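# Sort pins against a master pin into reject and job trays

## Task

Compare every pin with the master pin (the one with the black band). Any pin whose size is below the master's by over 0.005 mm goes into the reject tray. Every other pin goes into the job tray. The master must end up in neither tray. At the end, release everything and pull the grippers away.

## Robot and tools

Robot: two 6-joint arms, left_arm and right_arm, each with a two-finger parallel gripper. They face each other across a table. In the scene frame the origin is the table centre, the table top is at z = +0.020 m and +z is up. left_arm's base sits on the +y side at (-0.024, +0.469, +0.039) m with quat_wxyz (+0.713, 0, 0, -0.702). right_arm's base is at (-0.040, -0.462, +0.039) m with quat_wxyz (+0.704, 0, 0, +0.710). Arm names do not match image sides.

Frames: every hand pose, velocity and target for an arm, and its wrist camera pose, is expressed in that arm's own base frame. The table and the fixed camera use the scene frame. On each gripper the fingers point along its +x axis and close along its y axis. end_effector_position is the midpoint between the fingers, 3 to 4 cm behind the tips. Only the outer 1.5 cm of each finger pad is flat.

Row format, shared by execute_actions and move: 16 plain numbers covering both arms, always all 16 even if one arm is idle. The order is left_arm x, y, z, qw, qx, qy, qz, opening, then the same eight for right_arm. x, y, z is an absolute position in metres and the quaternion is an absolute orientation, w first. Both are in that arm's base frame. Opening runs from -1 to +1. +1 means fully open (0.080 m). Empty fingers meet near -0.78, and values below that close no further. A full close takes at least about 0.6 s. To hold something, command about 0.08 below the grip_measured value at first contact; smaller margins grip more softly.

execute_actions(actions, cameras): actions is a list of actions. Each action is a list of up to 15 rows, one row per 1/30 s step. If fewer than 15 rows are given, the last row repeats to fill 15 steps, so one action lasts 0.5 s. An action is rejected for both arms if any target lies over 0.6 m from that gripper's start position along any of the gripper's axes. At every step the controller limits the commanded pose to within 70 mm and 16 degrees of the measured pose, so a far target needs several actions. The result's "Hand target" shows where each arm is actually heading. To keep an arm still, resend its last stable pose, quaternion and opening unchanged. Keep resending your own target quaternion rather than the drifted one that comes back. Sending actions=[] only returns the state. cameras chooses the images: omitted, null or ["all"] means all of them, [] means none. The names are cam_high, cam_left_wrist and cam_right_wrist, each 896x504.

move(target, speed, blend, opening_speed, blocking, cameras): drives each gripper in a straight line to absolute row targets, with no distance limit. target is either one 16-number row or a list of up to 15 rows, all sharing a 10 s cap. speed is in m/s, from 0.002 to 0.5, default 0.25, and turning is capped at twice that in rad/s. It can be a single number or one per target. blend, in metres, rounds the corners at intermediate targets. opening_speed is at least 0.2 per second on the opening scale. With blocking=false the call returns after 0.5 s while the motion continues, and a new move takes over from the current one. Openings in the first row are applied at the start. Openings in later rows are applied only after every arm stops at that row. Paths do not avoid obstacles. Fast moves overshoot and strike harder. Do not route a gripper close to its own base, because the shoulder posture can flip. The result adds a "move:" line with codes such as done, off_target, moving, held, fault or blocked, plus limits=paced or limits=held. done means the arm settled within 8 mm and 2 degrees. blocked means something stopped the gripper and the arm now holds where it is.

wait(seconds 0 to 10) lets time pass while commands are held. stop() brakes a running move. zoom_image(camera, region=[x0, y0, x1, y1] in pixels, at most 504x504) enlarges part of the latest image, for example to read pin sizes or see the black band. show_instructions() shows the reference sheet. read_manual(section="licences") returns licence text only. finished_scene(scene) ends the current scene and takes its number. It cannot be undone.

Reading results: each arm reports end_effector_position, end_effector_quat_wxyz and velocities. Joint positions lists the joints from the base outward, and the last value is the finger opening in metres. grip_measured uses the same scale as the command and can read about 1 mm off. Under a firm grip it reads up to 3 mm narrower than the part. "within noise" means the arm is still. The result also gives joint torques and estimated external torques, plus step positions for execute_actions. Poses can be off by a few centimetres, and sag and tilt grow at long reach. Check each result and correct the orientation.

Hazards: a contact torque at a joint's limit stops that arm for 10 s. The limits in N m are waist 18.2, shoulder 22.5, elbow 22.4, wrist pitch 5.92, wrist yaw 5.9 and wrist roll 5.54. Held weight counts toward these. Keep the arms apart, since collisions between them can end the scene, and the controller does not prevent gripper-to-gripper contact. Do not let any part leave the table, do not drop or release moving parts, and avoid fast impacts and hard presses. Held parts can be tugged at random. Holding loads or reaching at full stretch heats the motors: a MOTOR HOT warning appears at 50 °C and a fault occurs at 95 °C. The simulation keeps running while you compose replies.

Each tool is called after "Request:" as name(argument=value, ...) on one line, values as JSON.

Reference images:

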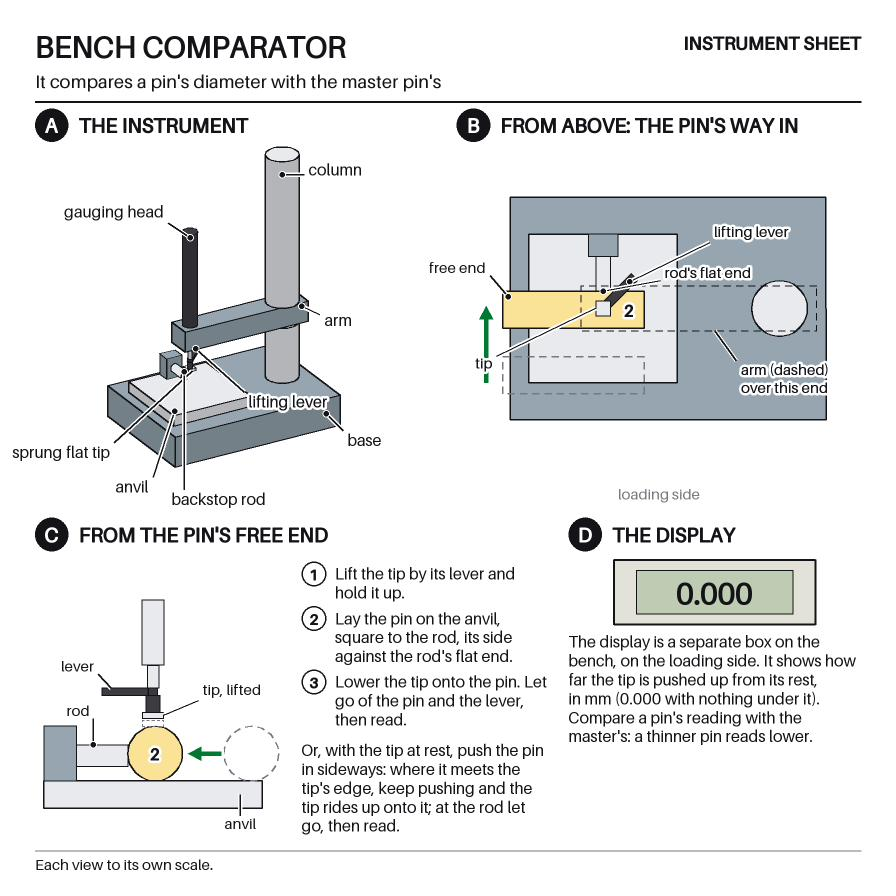

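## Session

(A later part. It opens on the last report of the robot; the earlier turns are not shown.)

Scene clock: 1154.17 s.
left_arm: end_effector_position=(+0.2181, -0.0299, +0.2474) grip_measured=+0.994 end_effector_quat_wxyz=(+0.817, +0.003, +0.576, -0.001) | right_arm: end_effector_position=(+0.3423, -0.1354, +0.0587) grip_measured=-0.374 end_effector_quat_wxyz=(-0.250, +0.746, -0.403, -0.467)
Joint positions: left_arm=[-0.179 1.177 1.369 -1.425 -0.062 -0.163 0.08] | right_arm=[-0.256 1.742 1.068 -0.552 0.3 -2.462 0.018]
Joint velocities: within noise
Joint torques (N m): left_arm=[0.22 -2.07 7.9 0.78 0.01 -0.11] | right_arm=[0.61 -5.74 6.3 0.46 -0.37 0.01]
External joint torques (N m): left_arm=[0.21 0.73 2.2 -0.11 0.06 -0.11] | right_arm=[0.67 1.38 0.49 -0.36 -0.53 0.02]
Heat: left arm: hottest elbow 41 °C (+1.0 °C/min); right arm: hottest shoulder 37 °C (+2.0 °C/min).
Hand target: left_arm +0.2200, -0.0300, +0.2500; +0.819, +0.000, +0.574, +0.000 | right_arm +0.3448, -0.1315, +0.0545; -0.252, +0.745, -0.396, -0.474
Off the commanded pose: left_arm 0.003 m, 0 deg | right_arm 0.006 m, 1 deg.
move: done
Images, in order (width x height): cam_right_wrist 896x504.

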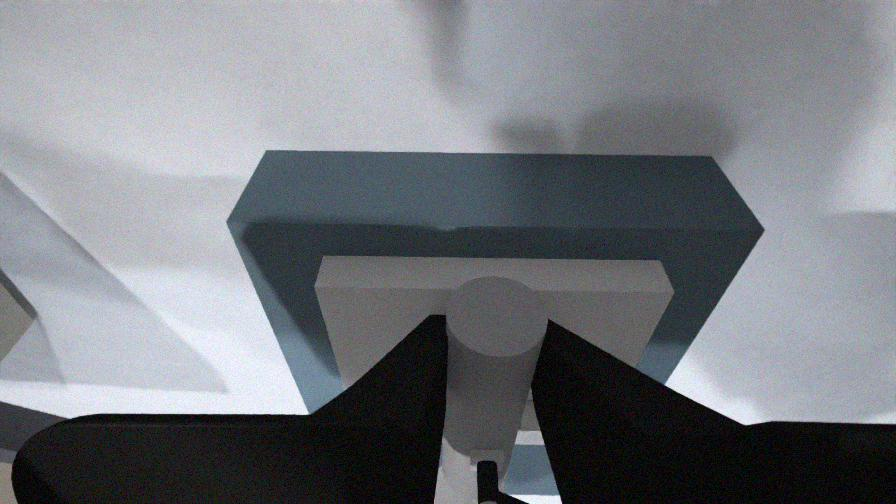

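Request:
move(target=[[0.22, -0.03, 0.25, 0.819, 0, 0.574, 0, 0.994, 0.3445, -0.1320, 0.0545, 0.2522, -0.7447, 0.3960, 0.4744, 0.15],[0.22, -0.03, 0.25, 0.819, 0, 0.574, 0, 0.994, 0.333, -0.118, 0.095, 0.2522, -0.7447, 0.3960, 0.4744, 0.15],[0.22, -0.03, 0.25, 0.819, 0, 0.574, 0, 0.994, 0.247, -0.120, 0.142, 0.2767, -0.7230, 0.4343, 0.4606, 0.3]], blend=[0,0.01,0], speed=[0.1,0.15,0.3], opening_speed=0.8, cameras=["cam_right_wrist"])

Request:
zoom_image(camera="cam_right_wrist", region=[0, 260, 200, 350])

Scene clock: 1179.57 s.
left_arm: end_effector_position=(+0.2181, -0.0299, +0.2474) grip_measured=+0.994 end_effector_quat_wxyz=(+0.817, +0.003, +0.576, -0.001) | right_arm: end_effector_position=(+0.2499, -0.1198, +0.1427) grip_measured=+0.296 end_effector_quat_wxyz=(-0.275, +0.725, -0.431, -0.462)
Joint positions: left_arm=[-0.179 1.177 1.369 -1.425 -0.062 -0.163 0.08] | right_arm=[-0.283 1.325 1.021 -0.949 0.306 -2.4 0.048]
Joint velocities: within noise
Joint torques (N m): left_arm=[0.28 -2.07 7.94 0.77 -0.01 -0.11] | right_arm=[-0.38 -5.58 4.95 0.36 0.18 0.16]
External joint torques (N m): left_arm=[0.29 0.72 2.27 -0.09 0.04 -0.11] | right_arm=[-0.38 -1.28 -1.19 -0.39 0.02 0.16]
Heat: left arm: hottest elbow 41 °C (+0.0 °C/min); right arm: hottest shoulder 37 °C (+1.0 °C/min).
Hand target: left_arm +0.2200, -0.0300, +0.2500; +0.819, +0.000, +0.574, +0.000 | right_arm +0.2470, -0.1200, +0.1419; -0.277, +0.723, -0.434, -0.461
Off the commanded pose: left_arm 0.003 m, 0 deg | right_arm 0.003 m, 0 deg.
move: done
Images, in order (width x height): cam_right_wrist 896x504.

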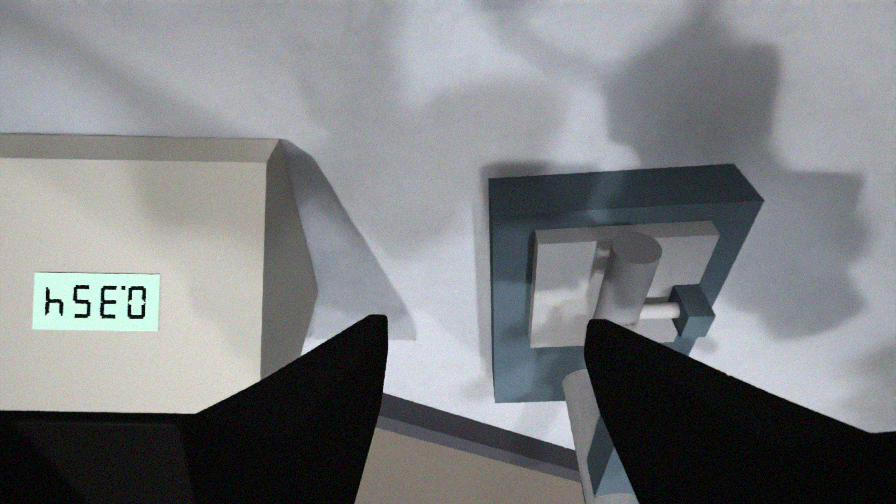

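Scaled by 2.520 from the camera's 896x504 image, which has a finer 1280x720 frame.

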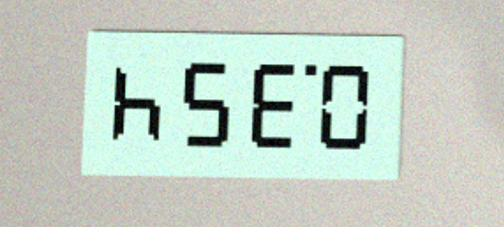

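Request:
move(target=[[0.22, -0.03, 0.25, 0.819, 0, 0.574, 0, 0.994, 0.3305, -0.120, 0.095, 0.2522, -0.7447, 0.3960, 0.4744, 0.3],[0.22, -0.03, 0.25, 0.819, 0, 0.574, 0, 0.994, 0.3415, -0.1340, 0.0535, 0.2522, -0.7447, 0.3960, 0.4744, 0.3],[0.22, -0.03, 0.25, 0.819, 0, 0.574, 0, 0.994, 0.3415, -0.1340, 0.0535, 0.2522, -0.7447, 0.3960, 0.4744, -0.5],[0.22, -0.03, 0.25, 0.819, 0, 0.574, 0, 0.994, 0.3090, -0.1560, 0.0565, 0.2522, -0.7447, 0.3960, 0.4744, -0.5],[0.22, -0.03, 0.25, 0.819, 0, 0.574, 0, 0.994, 0.3000, -0.1500, 0.120, 0.2522, -0.7447, 0.3960, 0.4744, -0.5],[0.22, -0.03, 0.25, 0.819, 0, 0.574, 0, 0.994, 0.34, 0.10, 0.13, 0.10, -0.828, 0.18, 0.520, -0.5]], blend=[0.005,0,0,0.006,0.03,0], speed=[0.3,0.12,0.1,0.08,0.25,0.35], cameras=["cam_right_wrist"])

Request:
move(target=[[0.22, -0.03, 0.25, 0.819, 0, 0.574, 0, 0.994, 0.39, 0.25, 0.07, 0.0469, -0.8402, 0.0735, 0.5353, -0.5],[0.22, -0.03, 0.25, 0.819, 0, 0.574, 0, 0.994, 0.392, 0.253, 0.032, 0.0469, -0.8402, 0.0735, 0.5353, -0.5]], blend=[0.01,0], speed=[0.35,0.12], cameras=["cam_right_wrist"])

Scene clock: 1212.17 s.
left_arm: end_effector_position=(+0.2181, -0.0299, +0.2474) grip_measured=+0.994 end_effector_quat_wxyz=(+0.817, +0.003, +0.576, -0.001) | right_arm: end_effector_position=(+0.3364, +0.0990, +0.1269) grip_measured=-0.375 end_effector_quat_wxyz=(-0.097, +0.826, -0.178, -0.526)
Joint positions: left_arm=[-0.179 1.177 1.369 -1.425 -0.062 -0.163 0.08] | right_arm=[0.43 1.639 1.244 -0.886 0.341 -2.359 0.018]
Joint velocities: within noise
Joint torques (N m): left_arm=[0.22 -2.04 7.92 0.77 -0.02 -0.11] | right_arm=[0.1 -6.38 7.74 0.44 0.41 0.16]
External joint torques (N m): left_arm=[0.21 0.74 2.25 -0.1 0.03 -0.11] | right_arm=[0.05 0.17 1.73 -0.27 0.24 0.16]
Heat: left arm: hottest elbow 41 °C (+0.0 °C/min); right arm: hottest shoulder 36 °C (-1.0 °C/min).
Hand target: left_arm +0.2200, -0.0300, +0.2500; +0.819, +0.000, +0.574, +0.000 | right_arm +0.3400, +0.0999, +0.1300; -0.100, +0.829, -0.180, -0.520
Off the commanded pose: left_arm 0.003 m, 0 deg | right_arm 0.005 m, 1 deg.
move: done
Images, in order (width x height): cam_right_wrist 896x504.

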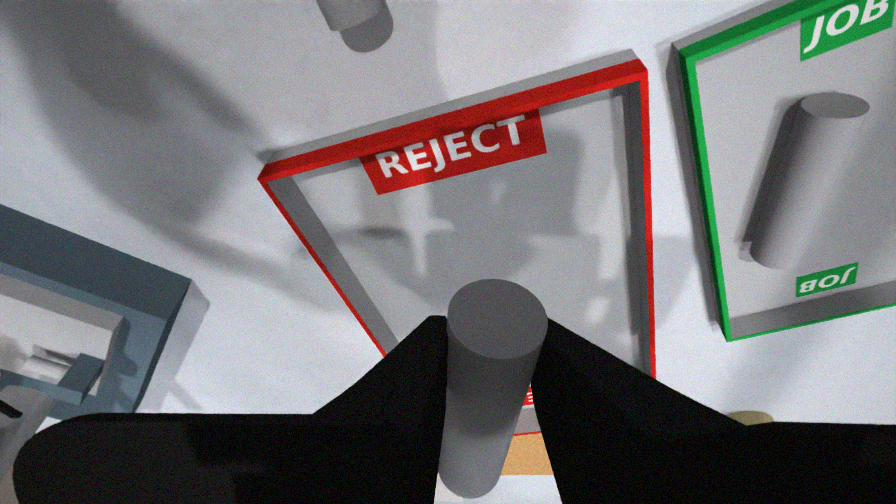

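Scene clock: 1213.60 s.
left_arm: end_effector_position=(+0.2181, -0.0299, +0.2474) grip_measured=+0.994 end_effector_quat_wxyz=(+0.817, +0.003, +0.576, -0.001) | right_arm: end_effector_position=(+0.3918, +0.2541, +0.0350) grip_measured=-0.375 end_effector_quat_wxyz=(-0.051, +0.840, -0.072, -0.535)
Joint positions: left_arm=[-0.179 1.177 1.369 -1.425 -0.062 -0.163 0.08] | right_arm=[0.676 2.153 1.557 -0.671 0.318 -2.336 0.018]
Joint velocities: within noise
Joint torques (N m): left_arm=[0.26 -2.01 7.92 0.76 -0.02 -0.11] | right_arm=[-0.09 -9.97 5.41 0.64 0.34 -0.12]
External joint torques (N m): left_arm=[0.26 0.72 2.25 -0.12 0.03 -0.11] | right_arm=[-0.1 0.08 -0.4 -0.1 0.18 -0.12]
Heat: left arm: hottest elbow 41 °C (+0.0 °C/min); right arm: hottest shoulder 36 °C (-1.0 °C/min).
Hand target: left_arm +0.2200, -0.0300, +0.2500; +0.819, +0.000, +0.574, +0.000 | right_arm +0.3920, +0.2529, +0.0320; -0.047, +0.840, -0.074, -0.535
Off the commanded pose: left_arm 0.003 m, 0 deg | right_arm 0.003 m, 0 deg.
move: done
Images, in order (width x height): cam_right_wrist 896x504.

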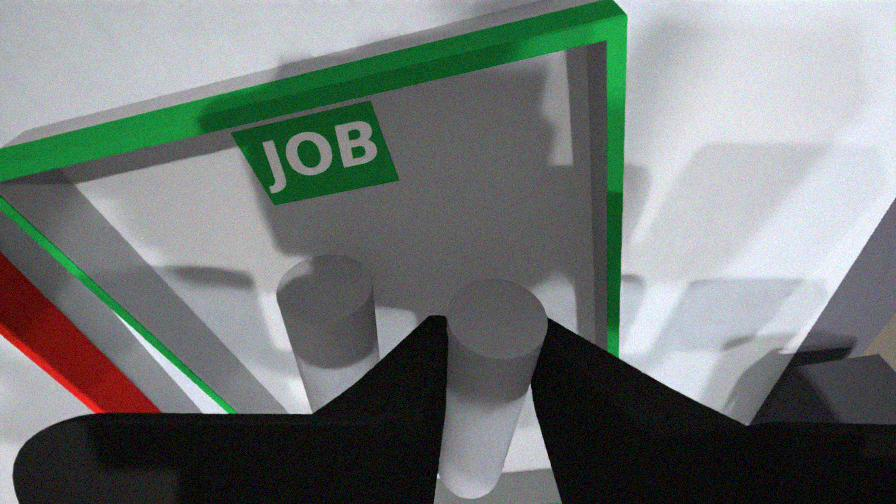

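Request:
move(target=[[0.22, -0.03, 0.25, 0.819, 0, 0.574, 0, 0.994, 0.392, 0.251, 0.0195, 0.0469, -0.8402, 0.0735, 0.5353, -0.5]], speed=0.08, cameras=["cam_right_wrist"])

Scene clock: 1222.67 s.
left_arm: end_effector_position=(+0.2181, -0.0299, +0.2474) grip_measured=+0.994 end_effector_quat_wxyz=(+0.817, +0.003, +0.576, -0.001) | right_arm: end_effector_position=(+0.3924, +0.2543, +0.0262) grip_measured=-0.375 end_effector_quat_wxyz=(-0.053, +0.842, -0.070, -0.532)
Joint positions: left_arm=[-0.179 1.177 1.369 -1.425 -0.062 -0.163 0.08] | right_arm=[0.676 2.161 1.529 -0.625 0.319 -2.339 0.018]
Joint velocities: within noise
Joint torques (N m): left_arm=[0.22 -2.03 7.89 0.77 -0.01 -0.09] | right_arm=[-0.38 -9.31 4.81 0.68 0.28 -0.15]
External joint torques (N m): left_arm=[0.22 0.78 2.19 -0.1 0.04 -0.09] | right_arm=[-0.44 0.74 -0.95 -0.08 0.12 -0.15]
Heat: left arm: hottest elbow 41 °C (+0.0 °C/min); right arm: hottest shoulder 40 °C (+3.0 °C/min).
Hand target: left_arm +0.2200, -0.0300, +0.2500; +0.819, +0.000, +0.574, +0.000 | right_arm +0.3919, +0.2510, +0.0196; -0.047, +0.840, -0.073, -0.535
Off the commanded pose: left_arm 0.003 m, 0 deg | right_arm 0.007 m, 1 deg.
move: done
Images, in order (width x height): cam_right_wrist 896x504.

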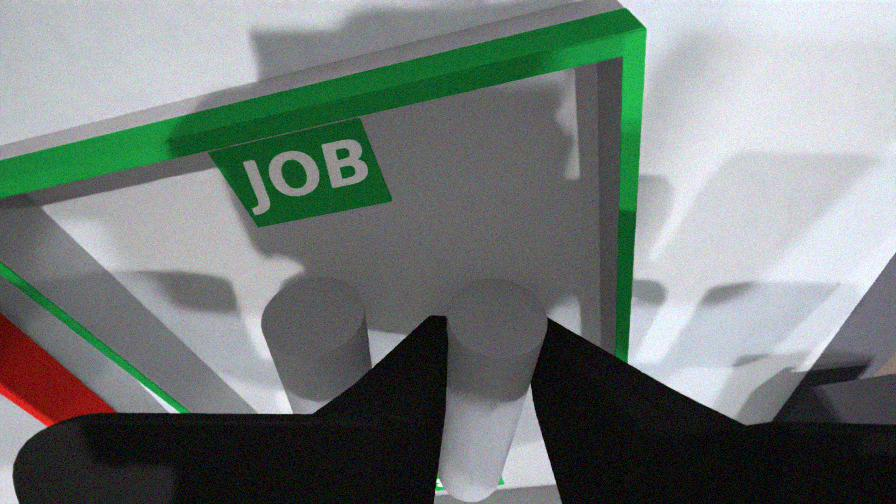

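Request:
move(target=[[0.22, -0.03, 0.25, 0.819, 0, 0.574, 0, 0.994, 0.392, 0.251, 0.021, 0.0469, -0.8402, 0.0735, 0.5353, -0.18],[0.22, -0.03, 0.25, 0.819, 0, 0.574, 0, 0.994, 0.372, 0.254, 0.065, 0.0469, -0.8402, 0.0735, 0.5353, -0.18],[0.22, -0.03, 0.25, 0.819, 0, 0.574, 0, 0.994, 0.26, 0.18, 0.14, 0.1838,-0.7925,0.2885,0.5049, 0.5],[0.22, -0.03, 0.25, 0.819, 0, 0.574, 0, 0.994, 0.130, 0.100, 0.09, 0.3226, -0.6745, 0.5064, 0.4297, 0.5]], blend=[0,0.02,0.03,0], speed=[0.15,0.15,0.4,0.3], opening_speed=0.8, cameras=["cam_high","cam_right_wrist"])

Scene clock: 1272.10 s.
left_arm: end_effector_position=(+0.2181, -0.0299, +0.2474) grip_measured=+0.994 end_effector_quat_wxyz=(+0.817, +0.003, +0.576, -0.001) | right_arm: end_effector_position=(+0.1321, +0.1015, +0.0905) grip_measured=+0.497 end_effector_quat_wxyz=(-0.323, +0.675, -0.505, -0.430)
Joint positions: left_arm=[-0.179 1.177 1.369 -1.425 -0.062 -0.163 0.08] | right_arm=[0.959 1.402 0.873 -1.324 0.337 -0.849 0.057]
Joint velocities: within noise
Joint torques (N m): left_arm=[0.22 -2.03 7.9 0.75 -0.01 -0.12] | right_arm=[0.37 -4.89 3.74 -0.44 0.1 0.2]
External joint torques (N m): left_arm=[0.21 0.79 2.21 -0.11 0.05 -0.12] | right_arm=[0.37 -1.15 -1.32 -0.3 -0.07 0.2]
Heat: left arm: hottest elbow 41 °C (+0.0 °C/min); right arm: hottest shoulder 41 °C (+5.1 °C/min).
Hand target: left_arm +0.2200, -0.0300, +0.2500; +0.819, +0.000, +0.574, +0.000 | right_arm +0.1301, +0.1000, +0.0900; -0.323, +0.675, -0.506, -0.430
Off the commanded pose: left_arm 0.003 m, 0 deg | right_arm 0.003 m, 0 deg.
move: done; blend cut to 0 m at target 3
Images, in order (width x height): cam_high 896x504, cam_right_wrist 896x504.

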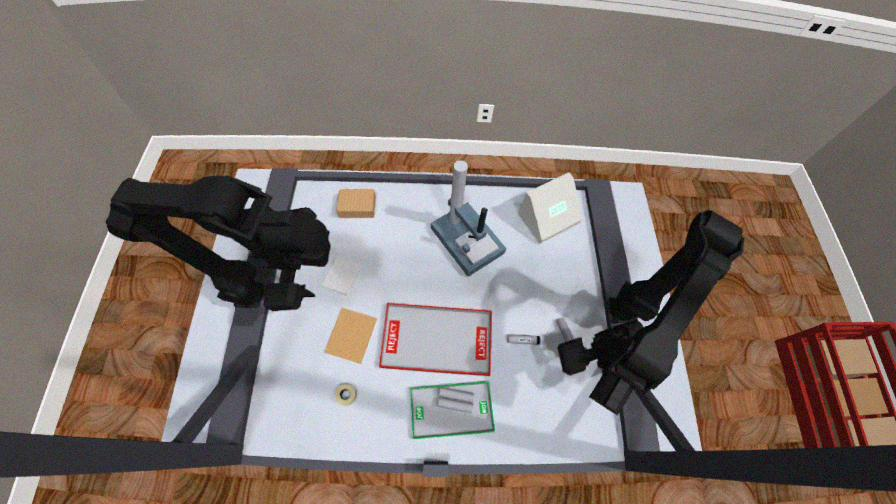

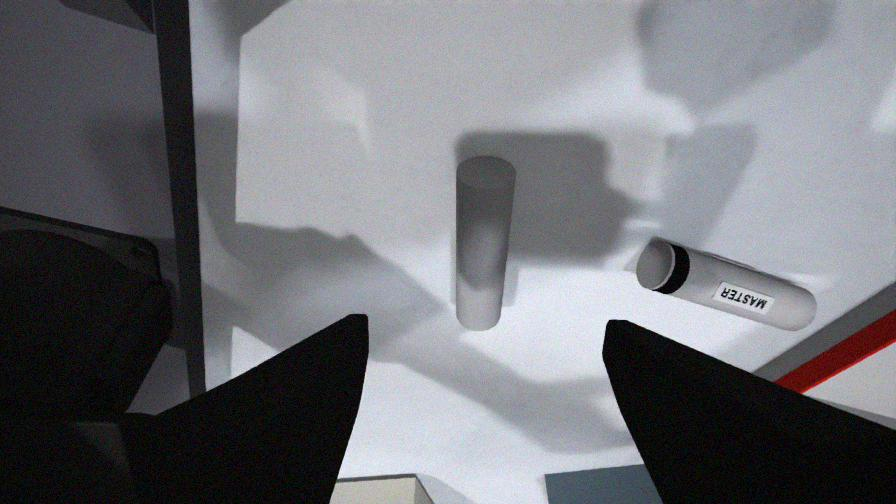

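Request:
move(target=[[0.22, -0.03, 0.25, 0.819, 0, 0.574, 0, 0.994, 0.1415, 0.083, 0.014, 0.3173,-0.6806,0.4981,0.4336, 0.5]], speed=0.15, cameras=["cam_right_wrist"])

Scene clock: 1292.03 s.
left_arm: end_effector_position=(+0.2181, -0.0299, +0.2474) grip_measured=+0.994 end_effector_quat_wxyz=(+0.817, +0.003, +0.576, -0.001) | right_arm: end_effector_position=(+0.1429, +0.0860, +0.0162) grip_measured=+0.497 end_effector_quat_wxyz=(-0.324, +0.680, -0.495, -0.433)
Joint positions: left_arm=[-0.179 1.177 1.369 -1.425 -0.062 -0.163 0.08] | right_arm=[0.869 1.497 0.632 -0.934 0.364 -0.962 0.057]
Joint velocities: within noise
Joint torques (N m): left_arm=[0.24 -2.09 7.94 0.76 -0.01 -0.11] | right_arm=[-0.34 -3.2 3.14 -0.15 0.28 -0.16]
External joint torques (N m): left_arm=[0.22 0.69 2.26 -0.1 0.04 -0.11] | right_arm=[-0.34 0.57 -1.17 -0.07 0.1 -0.15]
Heat: left arm: hottest elbow 41 °C (+0.0 °C/min); right arm: hottest shoulder 40 °C (+0.0 °C/min).
Hand target: left_arm +0.2200, -0.0300, +0.2500; +0.819, +0.000, +0.574, +0.000 | right_arm +0.1415, +0.0830, +0.0141; -0.317, +0.681, -0.498, -0.434
Off the commanded pose: left_arm 0.003 m, 0 deg | right_arm 0.004 m, 1 deg.
move: done
Images, in order (width x height): cam_right_wrist 896x504.

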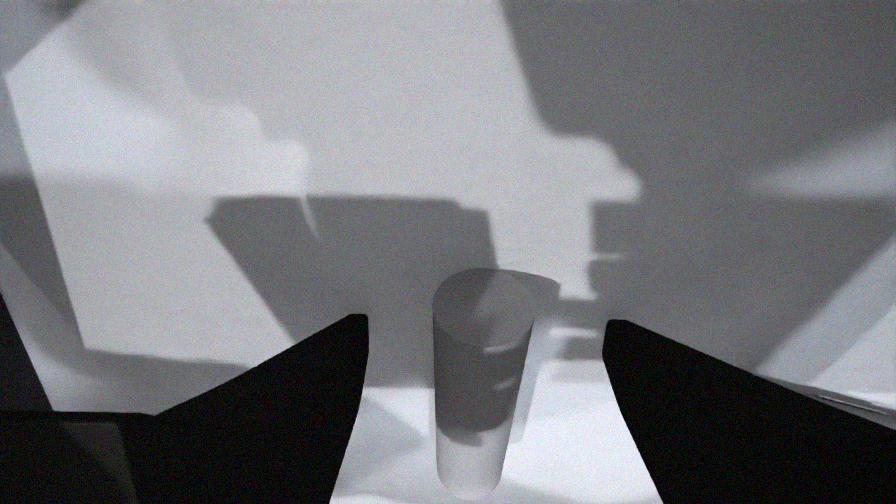

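Well aligned. Grip, transit, load.

Request:
move(target=[[0.22, -0.03, 0.25, 0.819, 0, 0.574, 0, 0.994, 0.1415, 0.083, 0.0145, 0.3173,-0.6806,0.4981,0.4336, -0.5],[0.22, -0.03, 0.25, 0.819, 0, 0.574, 0, 0.994, 0.148, 0.080, 0.10, 0.3173,-0.6806,0.4981,0.4336, -0.5],[0.22, -0.03, 0.25, 0.819, 0, 0.574, 0, 0.994, 0.25, 0.00, 0.15, 0.28, -0.717, 0.443, 0.459, -0.5],[0.22, -0.03, 0.25, 0.819, 0, 0.574, 0, 0.994, 0.305, -0.155, 0.10, 0.2522, -0.7447, 0.3960, 0.4744, -0.5]], blend=[0,0.03,0.05,0], speed=[0.15,0.2,0.35,0.3], opening_speed=1.5, cameras=["cam_right_wrist"])

Scene clock: 1303.17 s.
left_arm: end_effector_position=(+0.2181, -0.0299, +0.2474) grip_measured=+0.994 end_effector_quat_wxyz=(+0.817, +0.003, +0.576, -0.001) | right_arm: end_effector_position=(+0.3011, -0.1522, +0.0966) grip_measured=-0.377 end_effector_quat_wxyz=(-0.253, +0.741, -0.396, -0.480)
Joint positions: left_arm=[-0.179 1.177 1.369 -1.425 -0.062 -0.163 0.08] | right_arm=[-0.359 1.57 1.048 -0.698 0.246 -2.567 0.018]
Joint velocities: within noise
Joint torques (N m): left_arm=[0.23 -2.08 7.94 0.75 -0.01 -0.12] | right_arm=[-0.34 -5.89 7.72 0.75 0.15 -0.18]
External joint torques (N m): left_arm=[0.23 0.65 2.29 -0.13 0.03 -0.12] | right_arm=[-0.33 0.1 1.72 -0.05 0.02 -0.18]
Heat: left arm: hottest elbow 41 °C (+0.0 °C/min); right arm: hottest shoulder 39 °C (-1.0 °C/min).
Hand target: left_arm +0.2200, -0.0300, +0.2500; +0.819, +0.000, +0.574, +0.000 | right_arm +0.3049, -0.1550, +0.0999; -0.252, +0.745, -0.396, -0.474
Off the commanded pose: left_arm 0.003 m, 0 deg | right_arm 0.006 m, 1 deg.
move: done
Images, in order (width x height): cam_right_wrist 896x504.

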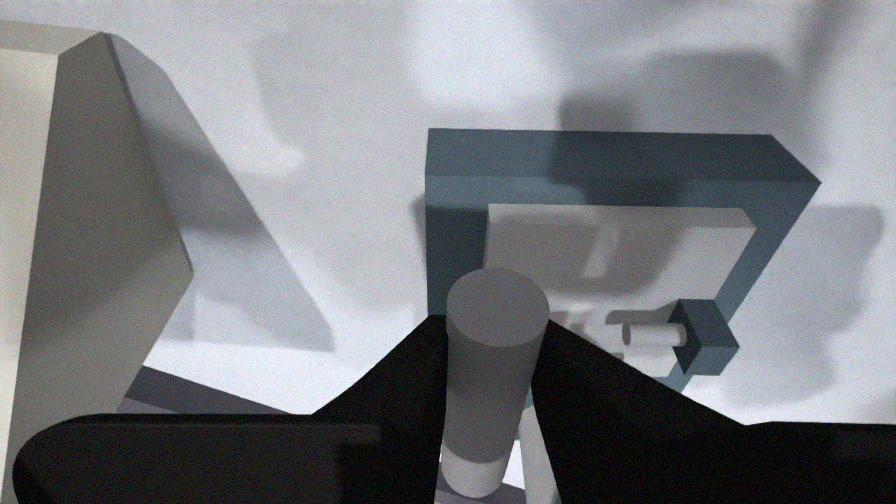

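Request:
move(target=[[0.22, -0.03, 0.25, 0.819, 0, 0.574, 0, 0.994, 0.3180, -0.1495, 0.060, 0.2522, -0.7447, 0.3960, 0.4744, -0.5],[0.22, -0.03, 0.25, 0.819, 0, 0.574, 0, 0.994, 0.3195, -0.1470, 0.0500, 0.2522, -0.7447, 0.3960, 0.4744, -0.5],[0.22, -0.03, 0.25, 0.819, 0, 0.574, 0, 0.994, 0.3475, -0.1280, 0.0520, 0.2522, -0.7447, 0.3960, 0.4744, -0.5],[0.22, -0.03, 0.25, 0.819, 0, 0.574, 0, 0.994, 0.3450, -0.1315, 0.0540, 0.2522, -0.7447, 0.3960, 0.4744, -0.5]], speed=[0.15,0.06,0.06,0.05], blend=[0.005,0.002,0,0], cameras=["cam_right_wrist"])

Request:
move(target=[[0.22, -0.03, 0.25, 0.819, 0, 0.574, 0, 0.994, 0.3445, -0.1320, 0.0540, 0.2522, -0.7447, 0.3960, 0.4744, 0.15],[0.22, -0.03, 0.25, 0.819, 0, 0.574, 0, 0.994, 0.333, -0.118, 0.095, 0.2522, -0.7447, 0.3960, 0.4744, 0.15],[0.22, -0.03, 0.25, 0.819, 0, 0.574, 0, 0.994, 0.247, -0.120, 0.142, 0.2767, -0.7230, 0.4343, 0.4606, 0.3]], blend=[0,0.01,0], speed=[0.1,0.15,0.3], opening_speed=0.8, cameras=["cam_right_wrist"])

Request:
zoom_image(camera="cam_right_wrist", region=[0, 260, 200, 350])

Scene clock: 1321.33 s.
left_arm: end_effector_position=(+0.2181, -0.0299, +0.2474) grip_measured=+0.994 end_effector_quat_wxyz=(+0.817, +0.003, +0.576, -0.001) | right_arm: end_effector_position=(+0.3423, -0.1360, +0.0590) grip_measured=-0.374 end_effector_quat_wxyz=(-0.250, +0.746, -0.404, -0.466)
Joint positions: left_arm=[-0.179 1.177 1.369 -1.425 -0.062 -0.163 0.08] | right_arm=[-0.256 1.741 1.068 -0.551 0.302 -2.463 0.018]
Joint velocities: within noise
Joint torques (N m): left_arm=[0.28 -2.04 7.93 0.76 0 -0.11] | right_arm=[0.74 -5.63 6.16 0.51 -0.47 0.04]
External joint torques (N m): left_arm=[0.26 0.78 2.23 -0.11 0.05 -0.11] | right_arm=[0.76 1.36 0.52 -0.26 -0.63 0.05]
Heat: left arm: hottest elbow 41 °C (+0.0 °C/min); right arm: hottest shoulder 39 °C (-1.0 °C/min).
Hand target: left_arm +0.2200, -0.0300, +0.2500; +0.819, +0.000, +0.574, +0.000 | right_arm +0.3449, -0.1315, +0.0541; -0.252, +0.745, -0.396, -0.474
Off the commanded pose: left_arm 0.003 m, 0 deg | right_arm 0.007 m, 1 deg.
move: done
Images, in order (width x height): cam_right_wrist 896x504.

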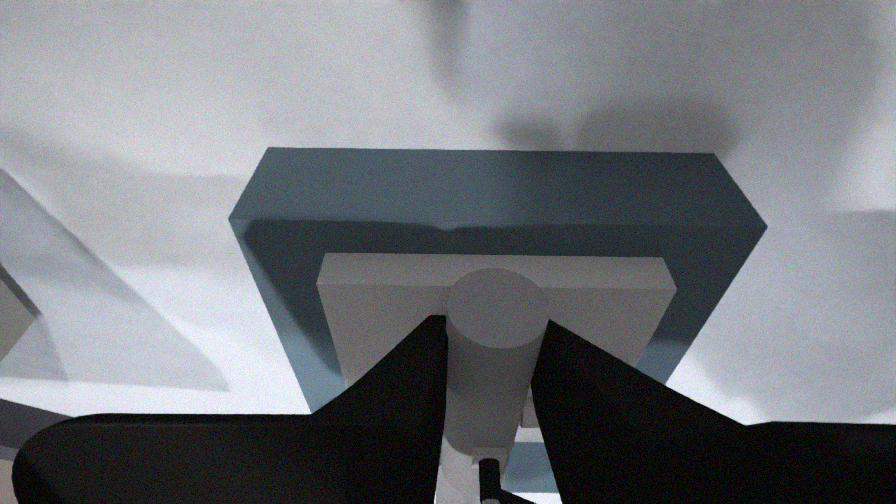

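Scene clock: 1324.30 s.
left_arm: end_effector_position=(+0.2181, -0.0299, +0.2474) grip_measured=+0.994 end_effector_quat_wxyz=(+0.817, +0.003, +0.576, -0.001) | right_arm: end_effector_position=(+0.2499, -0.1198, +0.1427) grip_measured=+0.296 end_effector_quat_wxyz=(-0.275, +0.725, -0.431, -0.462)
Joint positions: left_arm=[-0.179 1.177 1.369 -1.425 -0.062 -0.163 0.08] | right_arm=[-0.283 1.325 1.021 -0.949 0.306 -2.4 0.048]
Joint velocities: within noise
Joint torques (N m): left_arm=[0.29 -2.08 7.92 0.77 0 -0.1] | right_arm=[-0.32 -5.58 4.97 0.36 0.17 0.16]
External joint torques (N m): left_arm=[0.29 0.67 2.28 -0.09 0.04 -0.1] | right_arm=[-0.33 -1.3 -1.2 -0.41 0.01 0.16]
Heat: left arm: hottest elbow 41 °C (+0.0 °C/min); right arm: hottest shoulder 39 °C (-1.0 °C/min).
Hand target: left_arm +0.2200, -0.0300, +0.2500; +0.819, +0.000, +0.574, +0.000 | right_arm +0.2470, -0.1200, +0.1419; -0.277, +0.723, -0.434, -0.461
Off the commanded pose: left_arm 0.003 m, 0 deg | right_arm 0.003 m, 0 deg.
move: done
Images, in order (width x height): cam_right_wrist 896x504.

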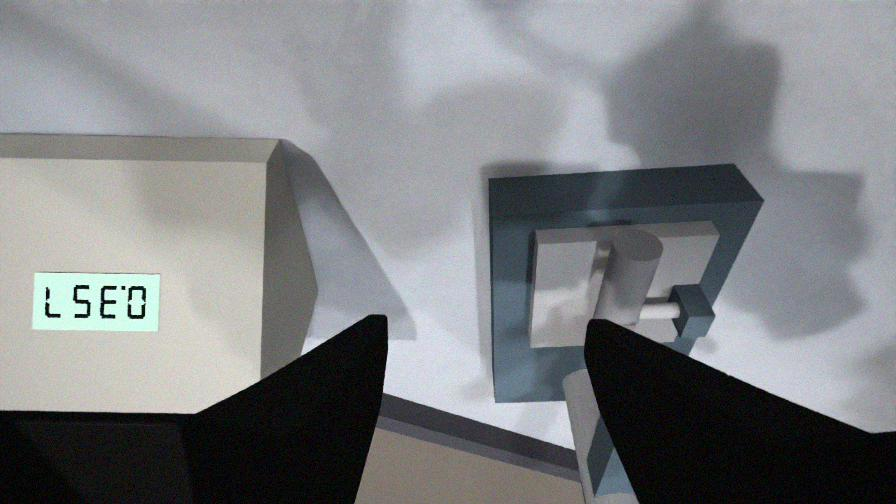

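Scaled by 2.520 from the camera's 896x504 image, which has a finer 1280x720 frame.

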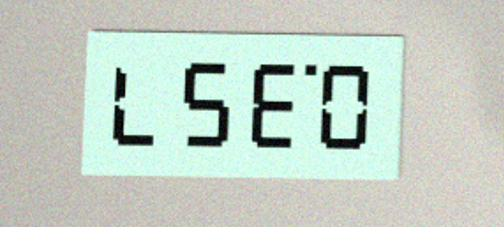

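Request:
move(target=[[0.22, -0.03, 0.25, 0.819, 0, 0.574, 0, 0.994, 0.3305, -0.120, 0.095, 0.2522, -0.7447, 0.3960, 0.4744, 0.3],[0.22, -0.03, 0.25, 0.819, 0, 0.574, 0, 0.994, 0.3415, -0.1340, 0.0535, 0.2522, -0.7447, 0.3960, 0.4744, 0.3],[0.22, -0.03, 0.25, 0.819, 0, 0.574, 0, 0.994, 0.3415, -0.1340, 0.0535, 0.2522, -0.7447, 0.3960, 0.4744, -0.5],[0.22, -0.03, 0.25, 0.819, 0, 0.574, 0, 0.994, 0.3190, -0.1490, 0.0545, 0.2522, -0.7447, 0.3960, 0.4744, -0.5],[0.22, -0.03, 0.25, 0.819, 0, 0.574, 0, 0.994, 0.3475, -0.1280, 0.0520, 0.2522, -0.7447, 0.3960, 0.4744, -0.5],[0.22, -0.03, 0.25, 0.819, 0, 0.574, 0, 0.994, 0.3450, -0.1315, 0.0540, 0.2522, -0.7447, 0.3960, 0.4744, -0.5]], blend=[0.005,0,0,0,0,0], speed=[0.3,0.12,0.1,0.08,0.08,0.05], cameras=["cam_right_wrist"])

Request:
move(target=[[0.22, -0.03, 0.25, 0.819, 0, 0.574, 0, 0.994, 0.3445, -0.1320, 0.0540, 0.2522, -0.7447, 0.3960, 0.4744, 0.15],[0.22, -0.03, 0.25, 0.819, 0, 0.574, 0, 0.994, 0.333, -0.118, 0.095, 0.2522, -0.7447, 0.3960, 0.4744, 0.15],[0.22, -0.03, 0.25, 0.819, 0, 0.574, 0, 0.994, 0.247, -0.120, 0.142, 0.2767, -0.7230, 0.4343, 0.4606, 0.3]], blend=[0,0.01,0], speed=[0.1,0.15,0.3], opening_speed=0.8, cameras=["cam_right_wrist","cam_high"])

Request:
zoom_image(camera="cam_right_wrist", region=[0, 260, 200, 350])

Request:
zoom_image(camera="cam_high", region=[200, 160, 450, 480])

Request:
zoom_image(camera="cam_high", region=[430, 160, 700, 480])

Scene clock: 1350.67 s.
left_arm: end_effector_position=(+0.2181, -0.0299, +0.2474) grip_measured=+0.994 end_effector_quat_wxyz=(+0.817, +0.003, +0.576, -0.001) | right_arm: end_effector_position=(+0.3428, -0.1346, +0.0588) grip_measured=-0.375 end_effector_quat_wxyz=(-0.251, +0.747, -0.402, -0.467)
Joint positions: left_arm=[-0.179 1.177 1.369 -1.425 -0.062 -0.163 0.08] | right_arm=[-0.254 1.741 1.068 -0.55 0.298 -2.461 0.018]
Joint velocities: within noise
Joint torques (N m): left_arm=[0.23 -2.01 7.92 0.77 -0.02 -0.1] | right_arm=[0.43 -5.56 6.26 0.46 -0.32 -0.01]
External joint torques (N m): left_arm=[0.22 0.8 2.2 -0.12 0.03 -0.1] | right_arm=[0.47 1.45 0.57 -0.33 -0.47 -0.01]
Heat: left arm: hottest elbow 41 °C (+0.0 °C/min); right arm: hottest shoulder 38 °C (-2.0 °C/min).
Hand target: left_arm +0.2200, -0.0300, +0.2500; +0.819, +0.000, +0.574, +0.000 | right_arm +0.3448, -0.1315, +0.0540; -0.252, +0.745, -0.396, -0.474
Off the commanded pose: left_arm 0.003 m, 0 deg | right_arm 0.006 m, 1 deg.
move: done
Images, in order (width x height): cam_right_wrist 896x504.

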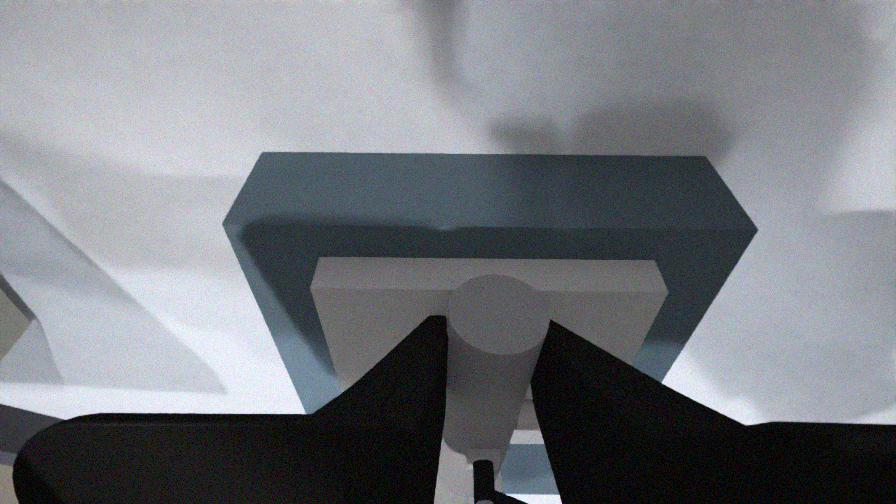

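Scene clock: 1353.63 s.
left_arm: end_effector_position=(+0.2181, -0.0299, +0.2474) grip_measured=+0.994 end_effector_quat_wxyz=(+0.817, +0.003, +0.576, -0.001) | right_arm: end_effector_position=(+0.2499, -0.1198, +0.1427) grip_measured=+0.296 end_effector_quat_wxyz=(-0.275, +0.725, -0.431, -0.462)
Joint positions: left_arm=[-0.179 1.177 1.369 -1.425 -0.062 -0.163 0.08] | right_arm=[-0.283 1.325 1.021 -0.949 0.306 -2.4 0.048]
Joint velocities: within noise
Joint torques (N m): left_arm=[0.23 -2.03 7.94 0.77 -0.01 -0.11] | right_arm=[-0.34 -5.59 4.97 0.35 0.18 0.16]
External joint torques (N m): left_arm=[0.23 0.78 2.24 -0.1 0.04 -0.11] | right_arm=[-0.33 -1.37 -1.17 -0.42 0.02 0.16]
Heat: left arm: hottest elbow 41 °C (+0.0 °C/min); right arm: hottest shoulder 38 °C (-2.0 °C/min).
Hand target: left_arm +0.2200, -0.0300, +0.2500; +0.819, +0.000, +0.574, +0.000 | right_arm +0.2470, -0.1200, +0.1419; -0.277, +0.723, -0.434, -0.461
Off the commanded pose: left_arm 0.003 m, 0 deg | right_arm 0.003 m, 0 deg.
move: done
Images, in order (width x height): cam_high 896x504, cam_right_wrist 896x504.

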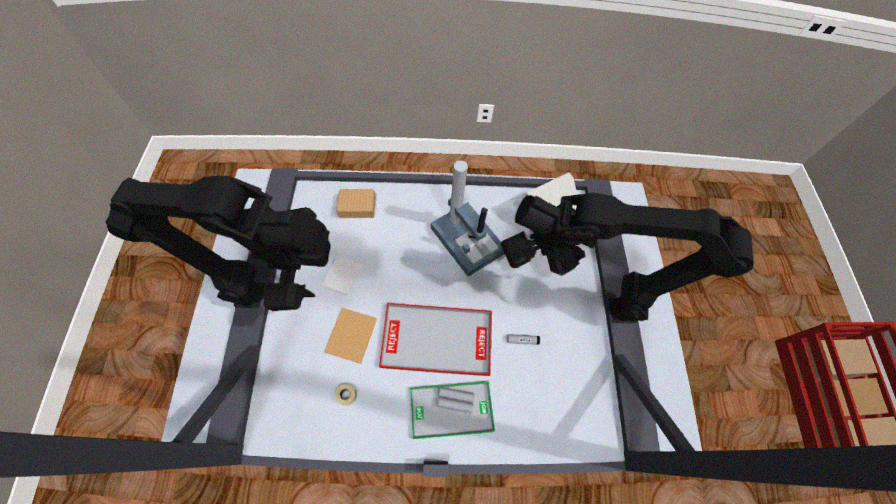

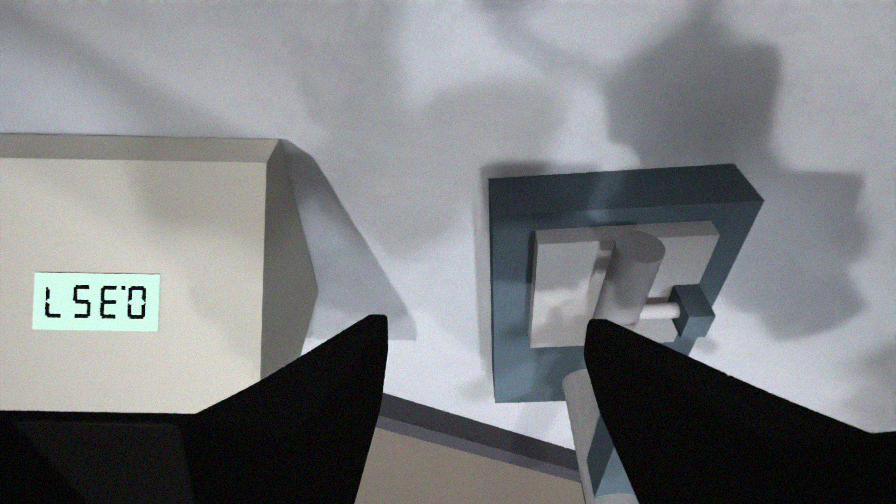

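Scaled by 2.520 from the camera's 896x504 image, which has a finer 1280x720 frame.

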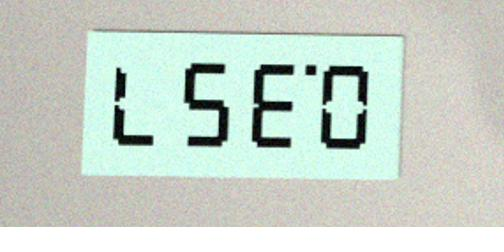

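Scaled by 1.575 from the camera's 896x504 image, which has a finer 1280x720 frame.

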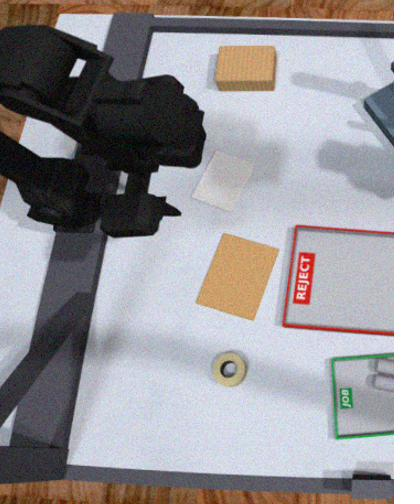

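Scaled by 1.575 from the camera's 896x504 image, which has a finer 1280x720 frame.

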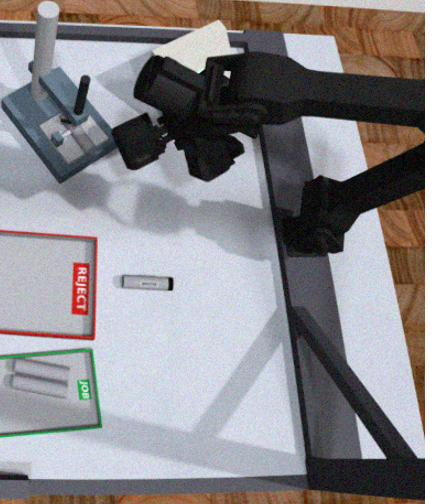

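Request:
move(target=[[0.22, -0.03, 0.25, 0.819, 0, 0.574, 0, 0.994, 0.3305, -0.120, 0.095, 0.2522, -0.7447, 0.3960, 0.4744, 0.3],[0.22, -0.03, 0.25, 0.819, 0, 0.574, 0, 0.994, 0.3415, -0.1340, 0.0535, 0.2522, -0.7447, 0.3960, 0.4744, 0.3],[0.22, -0.03, 0.25, 0.819, 0, 0.574, 0, 0.994, 0.3415, -0.1340, 0.0535, 0.2522, -0.7447, 0.3960, 0.4744, -0.5],[0.22, -0.03, 0.25, 0.819, 0, 0.574, 0, 0.994, 0.3090, -0.1560, 0.0565, 0.2522, -0.7447, 0.3960, 0.4744, -0.5],[0.22, -0.03, 0.25, 0.819, 0, 0.574, 0, 0.994, 0.3000, -0.1500, 0.120, 0.2522, -0.7447, 0.3960, 0.4744, -0.5],[0.22, -0.03, 0.25, 0.819, 0, 0.574, 0, 0.994, 0.247, -0.120, 0.142, 0.2767, -0.7230, 0.4343, 0.4606, -0.5]], blend=[0.005,0,0,0.006,0.03,0], speed=[0.3,0.12,0.1,0.08,0.25,0.35], cameras=["cam_right_wrist"])

Request:
zoom_image(camera="cam_right_wrist", region=[0, 260, 200, 350])

Scene clock: 1375.87 s.
left_arm: end_effector_position=(+0.2181, -0.0299, +0.2474) grip_measured=+0.994 end_effector_quat_wxyz=(+0.817, +0.003, +0.576, -0.001) | right_arm: end_effector_position=(+0.2482, -0.1203, +0.1393) grip_measured=-0.374 end_effector_quat_wxyz=(-0.276, +0.720, -0.433, -0.466)
Joint positions: left_arm=[-0.179 1.177 1.369 -1.425 -0.062 -0.163 0.08] | right_arm=[-0.29 1.33 1.015 -0.951 0.3 -2.4 0.018]
Joint velocities: within noise
Joint torques (N m): left_arm=[0.23 -2.1 7.95 0.76 -0.02 -0.11] | right_arm=[0.37 -6.12 5.63 0.5 0.37 0.16]
External joint torques (N m): left_arm=[0.22 0.68 2.22 -0.14 0.04 -0.11] | right_arm=[0.39 -1.89 -0.48 -0.25 0.21 0.17]
Heat: left arm: hottest elbow 41 °C (+0.0 °C/min); right arm: hottest shoulder 37 °C (-2.0 °C/min).
Hand target: left_arm +0.2200, -0.0300, +0.2500; +0.819, +0.000, +0.574, +0.000 | right_arm +0.2471, -0.1200, +0.1420; -0.277, +0.723, -0.434, -0.461
Off the commanded pose: left_arm 0.003 m, 0 deg | right_arm 0.003 m, 1 deg.
move: done
Images, in order (width x height): cam_right_wrist 896x504.

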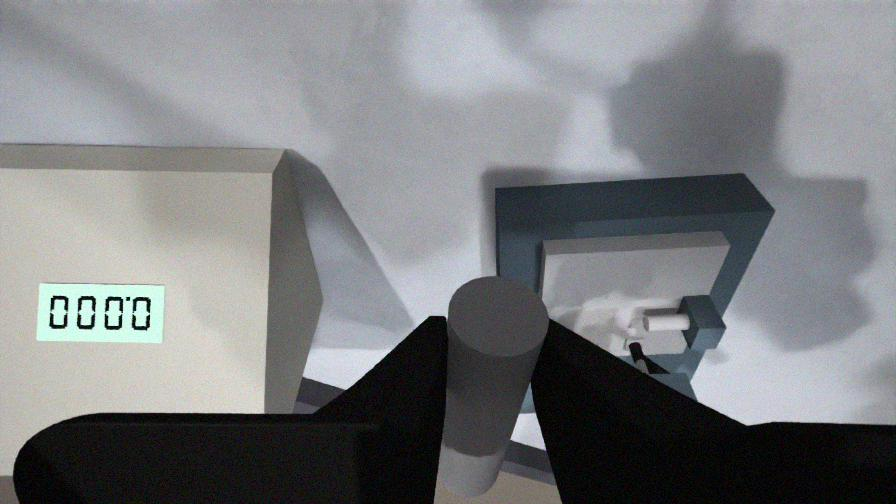

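Scaled by 2.520 from the camera's 896x504 image, which has a finer 1280x720 frame.

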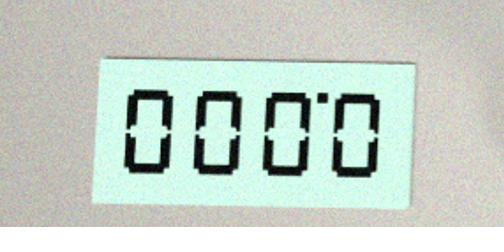

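Request:
move(target=[[0.22, -0.03, 0.25, 0.819, 0, 0.574, 0, 0.994, 0.24, -0.03, 0.13, 0.5049,-0.2884,0.7925,0.1838, -0.5],[0.22, -0.03, 0.25, 0.819, 0, 0.574, 0, 0.994, 0.27, 0.04, 0.095, 0.5049,0.2884,0.7925,-0.1838, -0.5],[0.22, -0.03, 0.25, 0.819, 0, 0.574, 0, 0.994, 0.44, 0.16, 0.085, 0.3454,0.6461,0.5421,-0.4116, -0.5]], blend=[0.03,0.03,0], speed=[0.5,0.5,0.4], cameras=["cam_high","cam_right_wrist"])

Scene clock: 1447.97 s.
left_arm: end_effector_position=(+0.2181, -0.0299, +0.2474) grip_measured=+0.994 end_effector_quat_wxyz=(+0.817, +0.003, +0.576, -0.001) | right_arm: end_effector_position=(+0.4368, +0.1583, +0.0848) grip_measured=-0.375 end_effector_quat_wxyz=(+0.347, +0.644, +0.543, -0.414)
Joint positions: left_arm=[-0.179 1.177 1.369 -1.425 -0.062 -0.163 0.08] | right_arm=[0.222 2.199 1.844 -1.044 -0.397 2 0.018]
Joint velocities: within noise
Joint torques (N m): left_arm=[0.24 -2.04 7.92 0.76 0 -0.11] | right_arm=[0.12 -10.08 7.51 0.43 -0.34 0.17]
External joint torques (N m): left_arm=[0.24 0.73 2.22 -0.13 0.05 -0.11] | right_arm=[0.19 0.29 1.61 -0.13 -0.14 0.17]
Heat: left arm: hottest elbow 42 °C (+1.0 °C/min); right arm: hottest shoulder 38 °C (+1.0 °C/min).
Hand target: left_arm +0.2200, -0.0300, +0.2500; +0.819, +0.000, +0.574, +0.000 | right_arm +0.4400, +0.1599, +0.0851; +0.345, +0.646, +0.542, -0.411
Off the commanded pose: left_arm 0.003 m, 0 deg | right_arm 0.004 m, 0 deg.
move: done
Images, in order (width x height): cam_high 896x504, cam_right_wrist 896x504.

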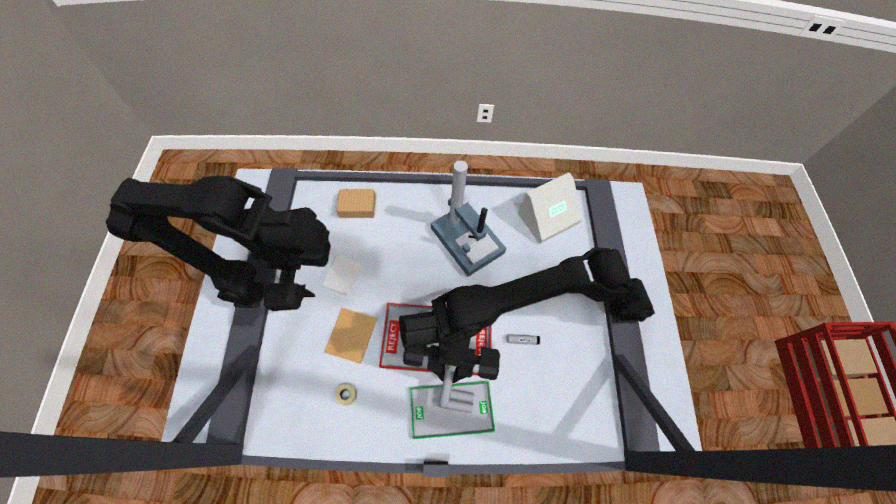

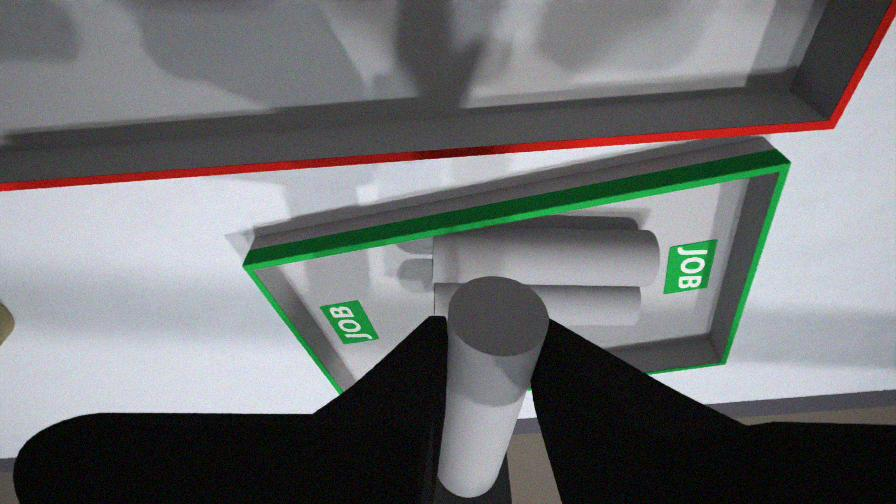

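Request:
move(target=[[0.22, -0.03, 0.25, 0.819, 0, 0.574, 0, 0.994, 0.497, 0.208, 0.047, 0.3699,0.6118,0.5806,-0.3898, -0.5]], speed=0.2, cameras=["cam_high","cam_right_wrist"])

Scene clock: 1478.13 s.
left_arm: end_effector_position=(+0.2181, -0.0299, +0.2474) grip_measured=+0.994 end_effector_quat_wxyz=(+0.817, +0.003, +0.576, -0.001) | right_arm: end_effector_position=(+0.4946, +0.2068, +0.0471) grip_measured=-0.375 end_effector_quat_wxyz=(+0.373, +0.624, +0.570, -0.383)
Joint positions: left_arm=[-0.179 1.177 1.369 -1.425 -0.062 -0.163 0.08] | right_arm=[0.286 2.567 2.337 -1.151 -0.403 1.961 0.018]
Joint velocities: within noise
Joint torques (N m): left_arm=[0.26 -2.06 7.91 0.77 -0.01 -0.11] | right_arm=[-0.09 -12.06 7.55 0.28 -0.49 -0.16]
External joint torques (N m): left_arm=[0.27 0.68 2.25 -0.1 0.04 -0.11] | right_arm=[0.02 0.46 1.52 -0.32 -0.29 -0.15]
Heat: left arm: hottest elbow 42 °C (+0.0 °C/min); right arm: hottest shoulder 46 °C (+9.1 °C/min).
Hand target: left_arm +0.2200, -0.0300, +0.2500; +0.819, +0.000, +0.574, +0.000 | right_arm +0.4964, +0.2079, +0.0468; +0.373, +0.625, +0.572, -0.379
Off the commanded pose: left_arm 0.003 m, 0 deg | right_arm 0.003 m, 2 deg.
joint sent to its limit (right arm) — joint 3 (elbow), upper limit, where the elbow is as straight as it goes. The joint targets still meet the commanded pose.
move: done
Images, in order (width x height): cam_high 896x504, cam_right_wrist 896x504.

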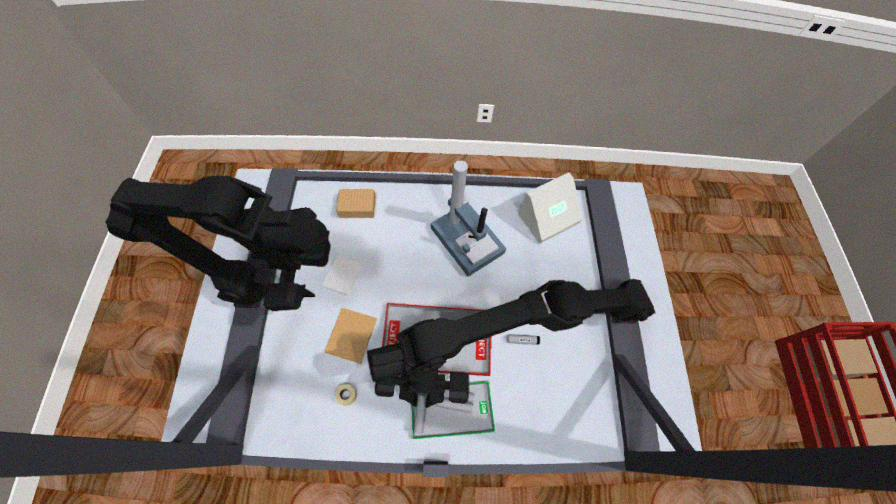

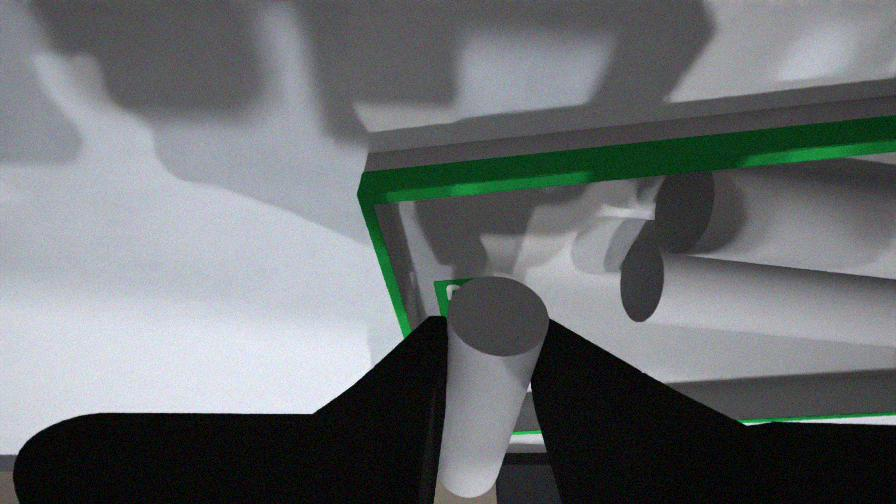

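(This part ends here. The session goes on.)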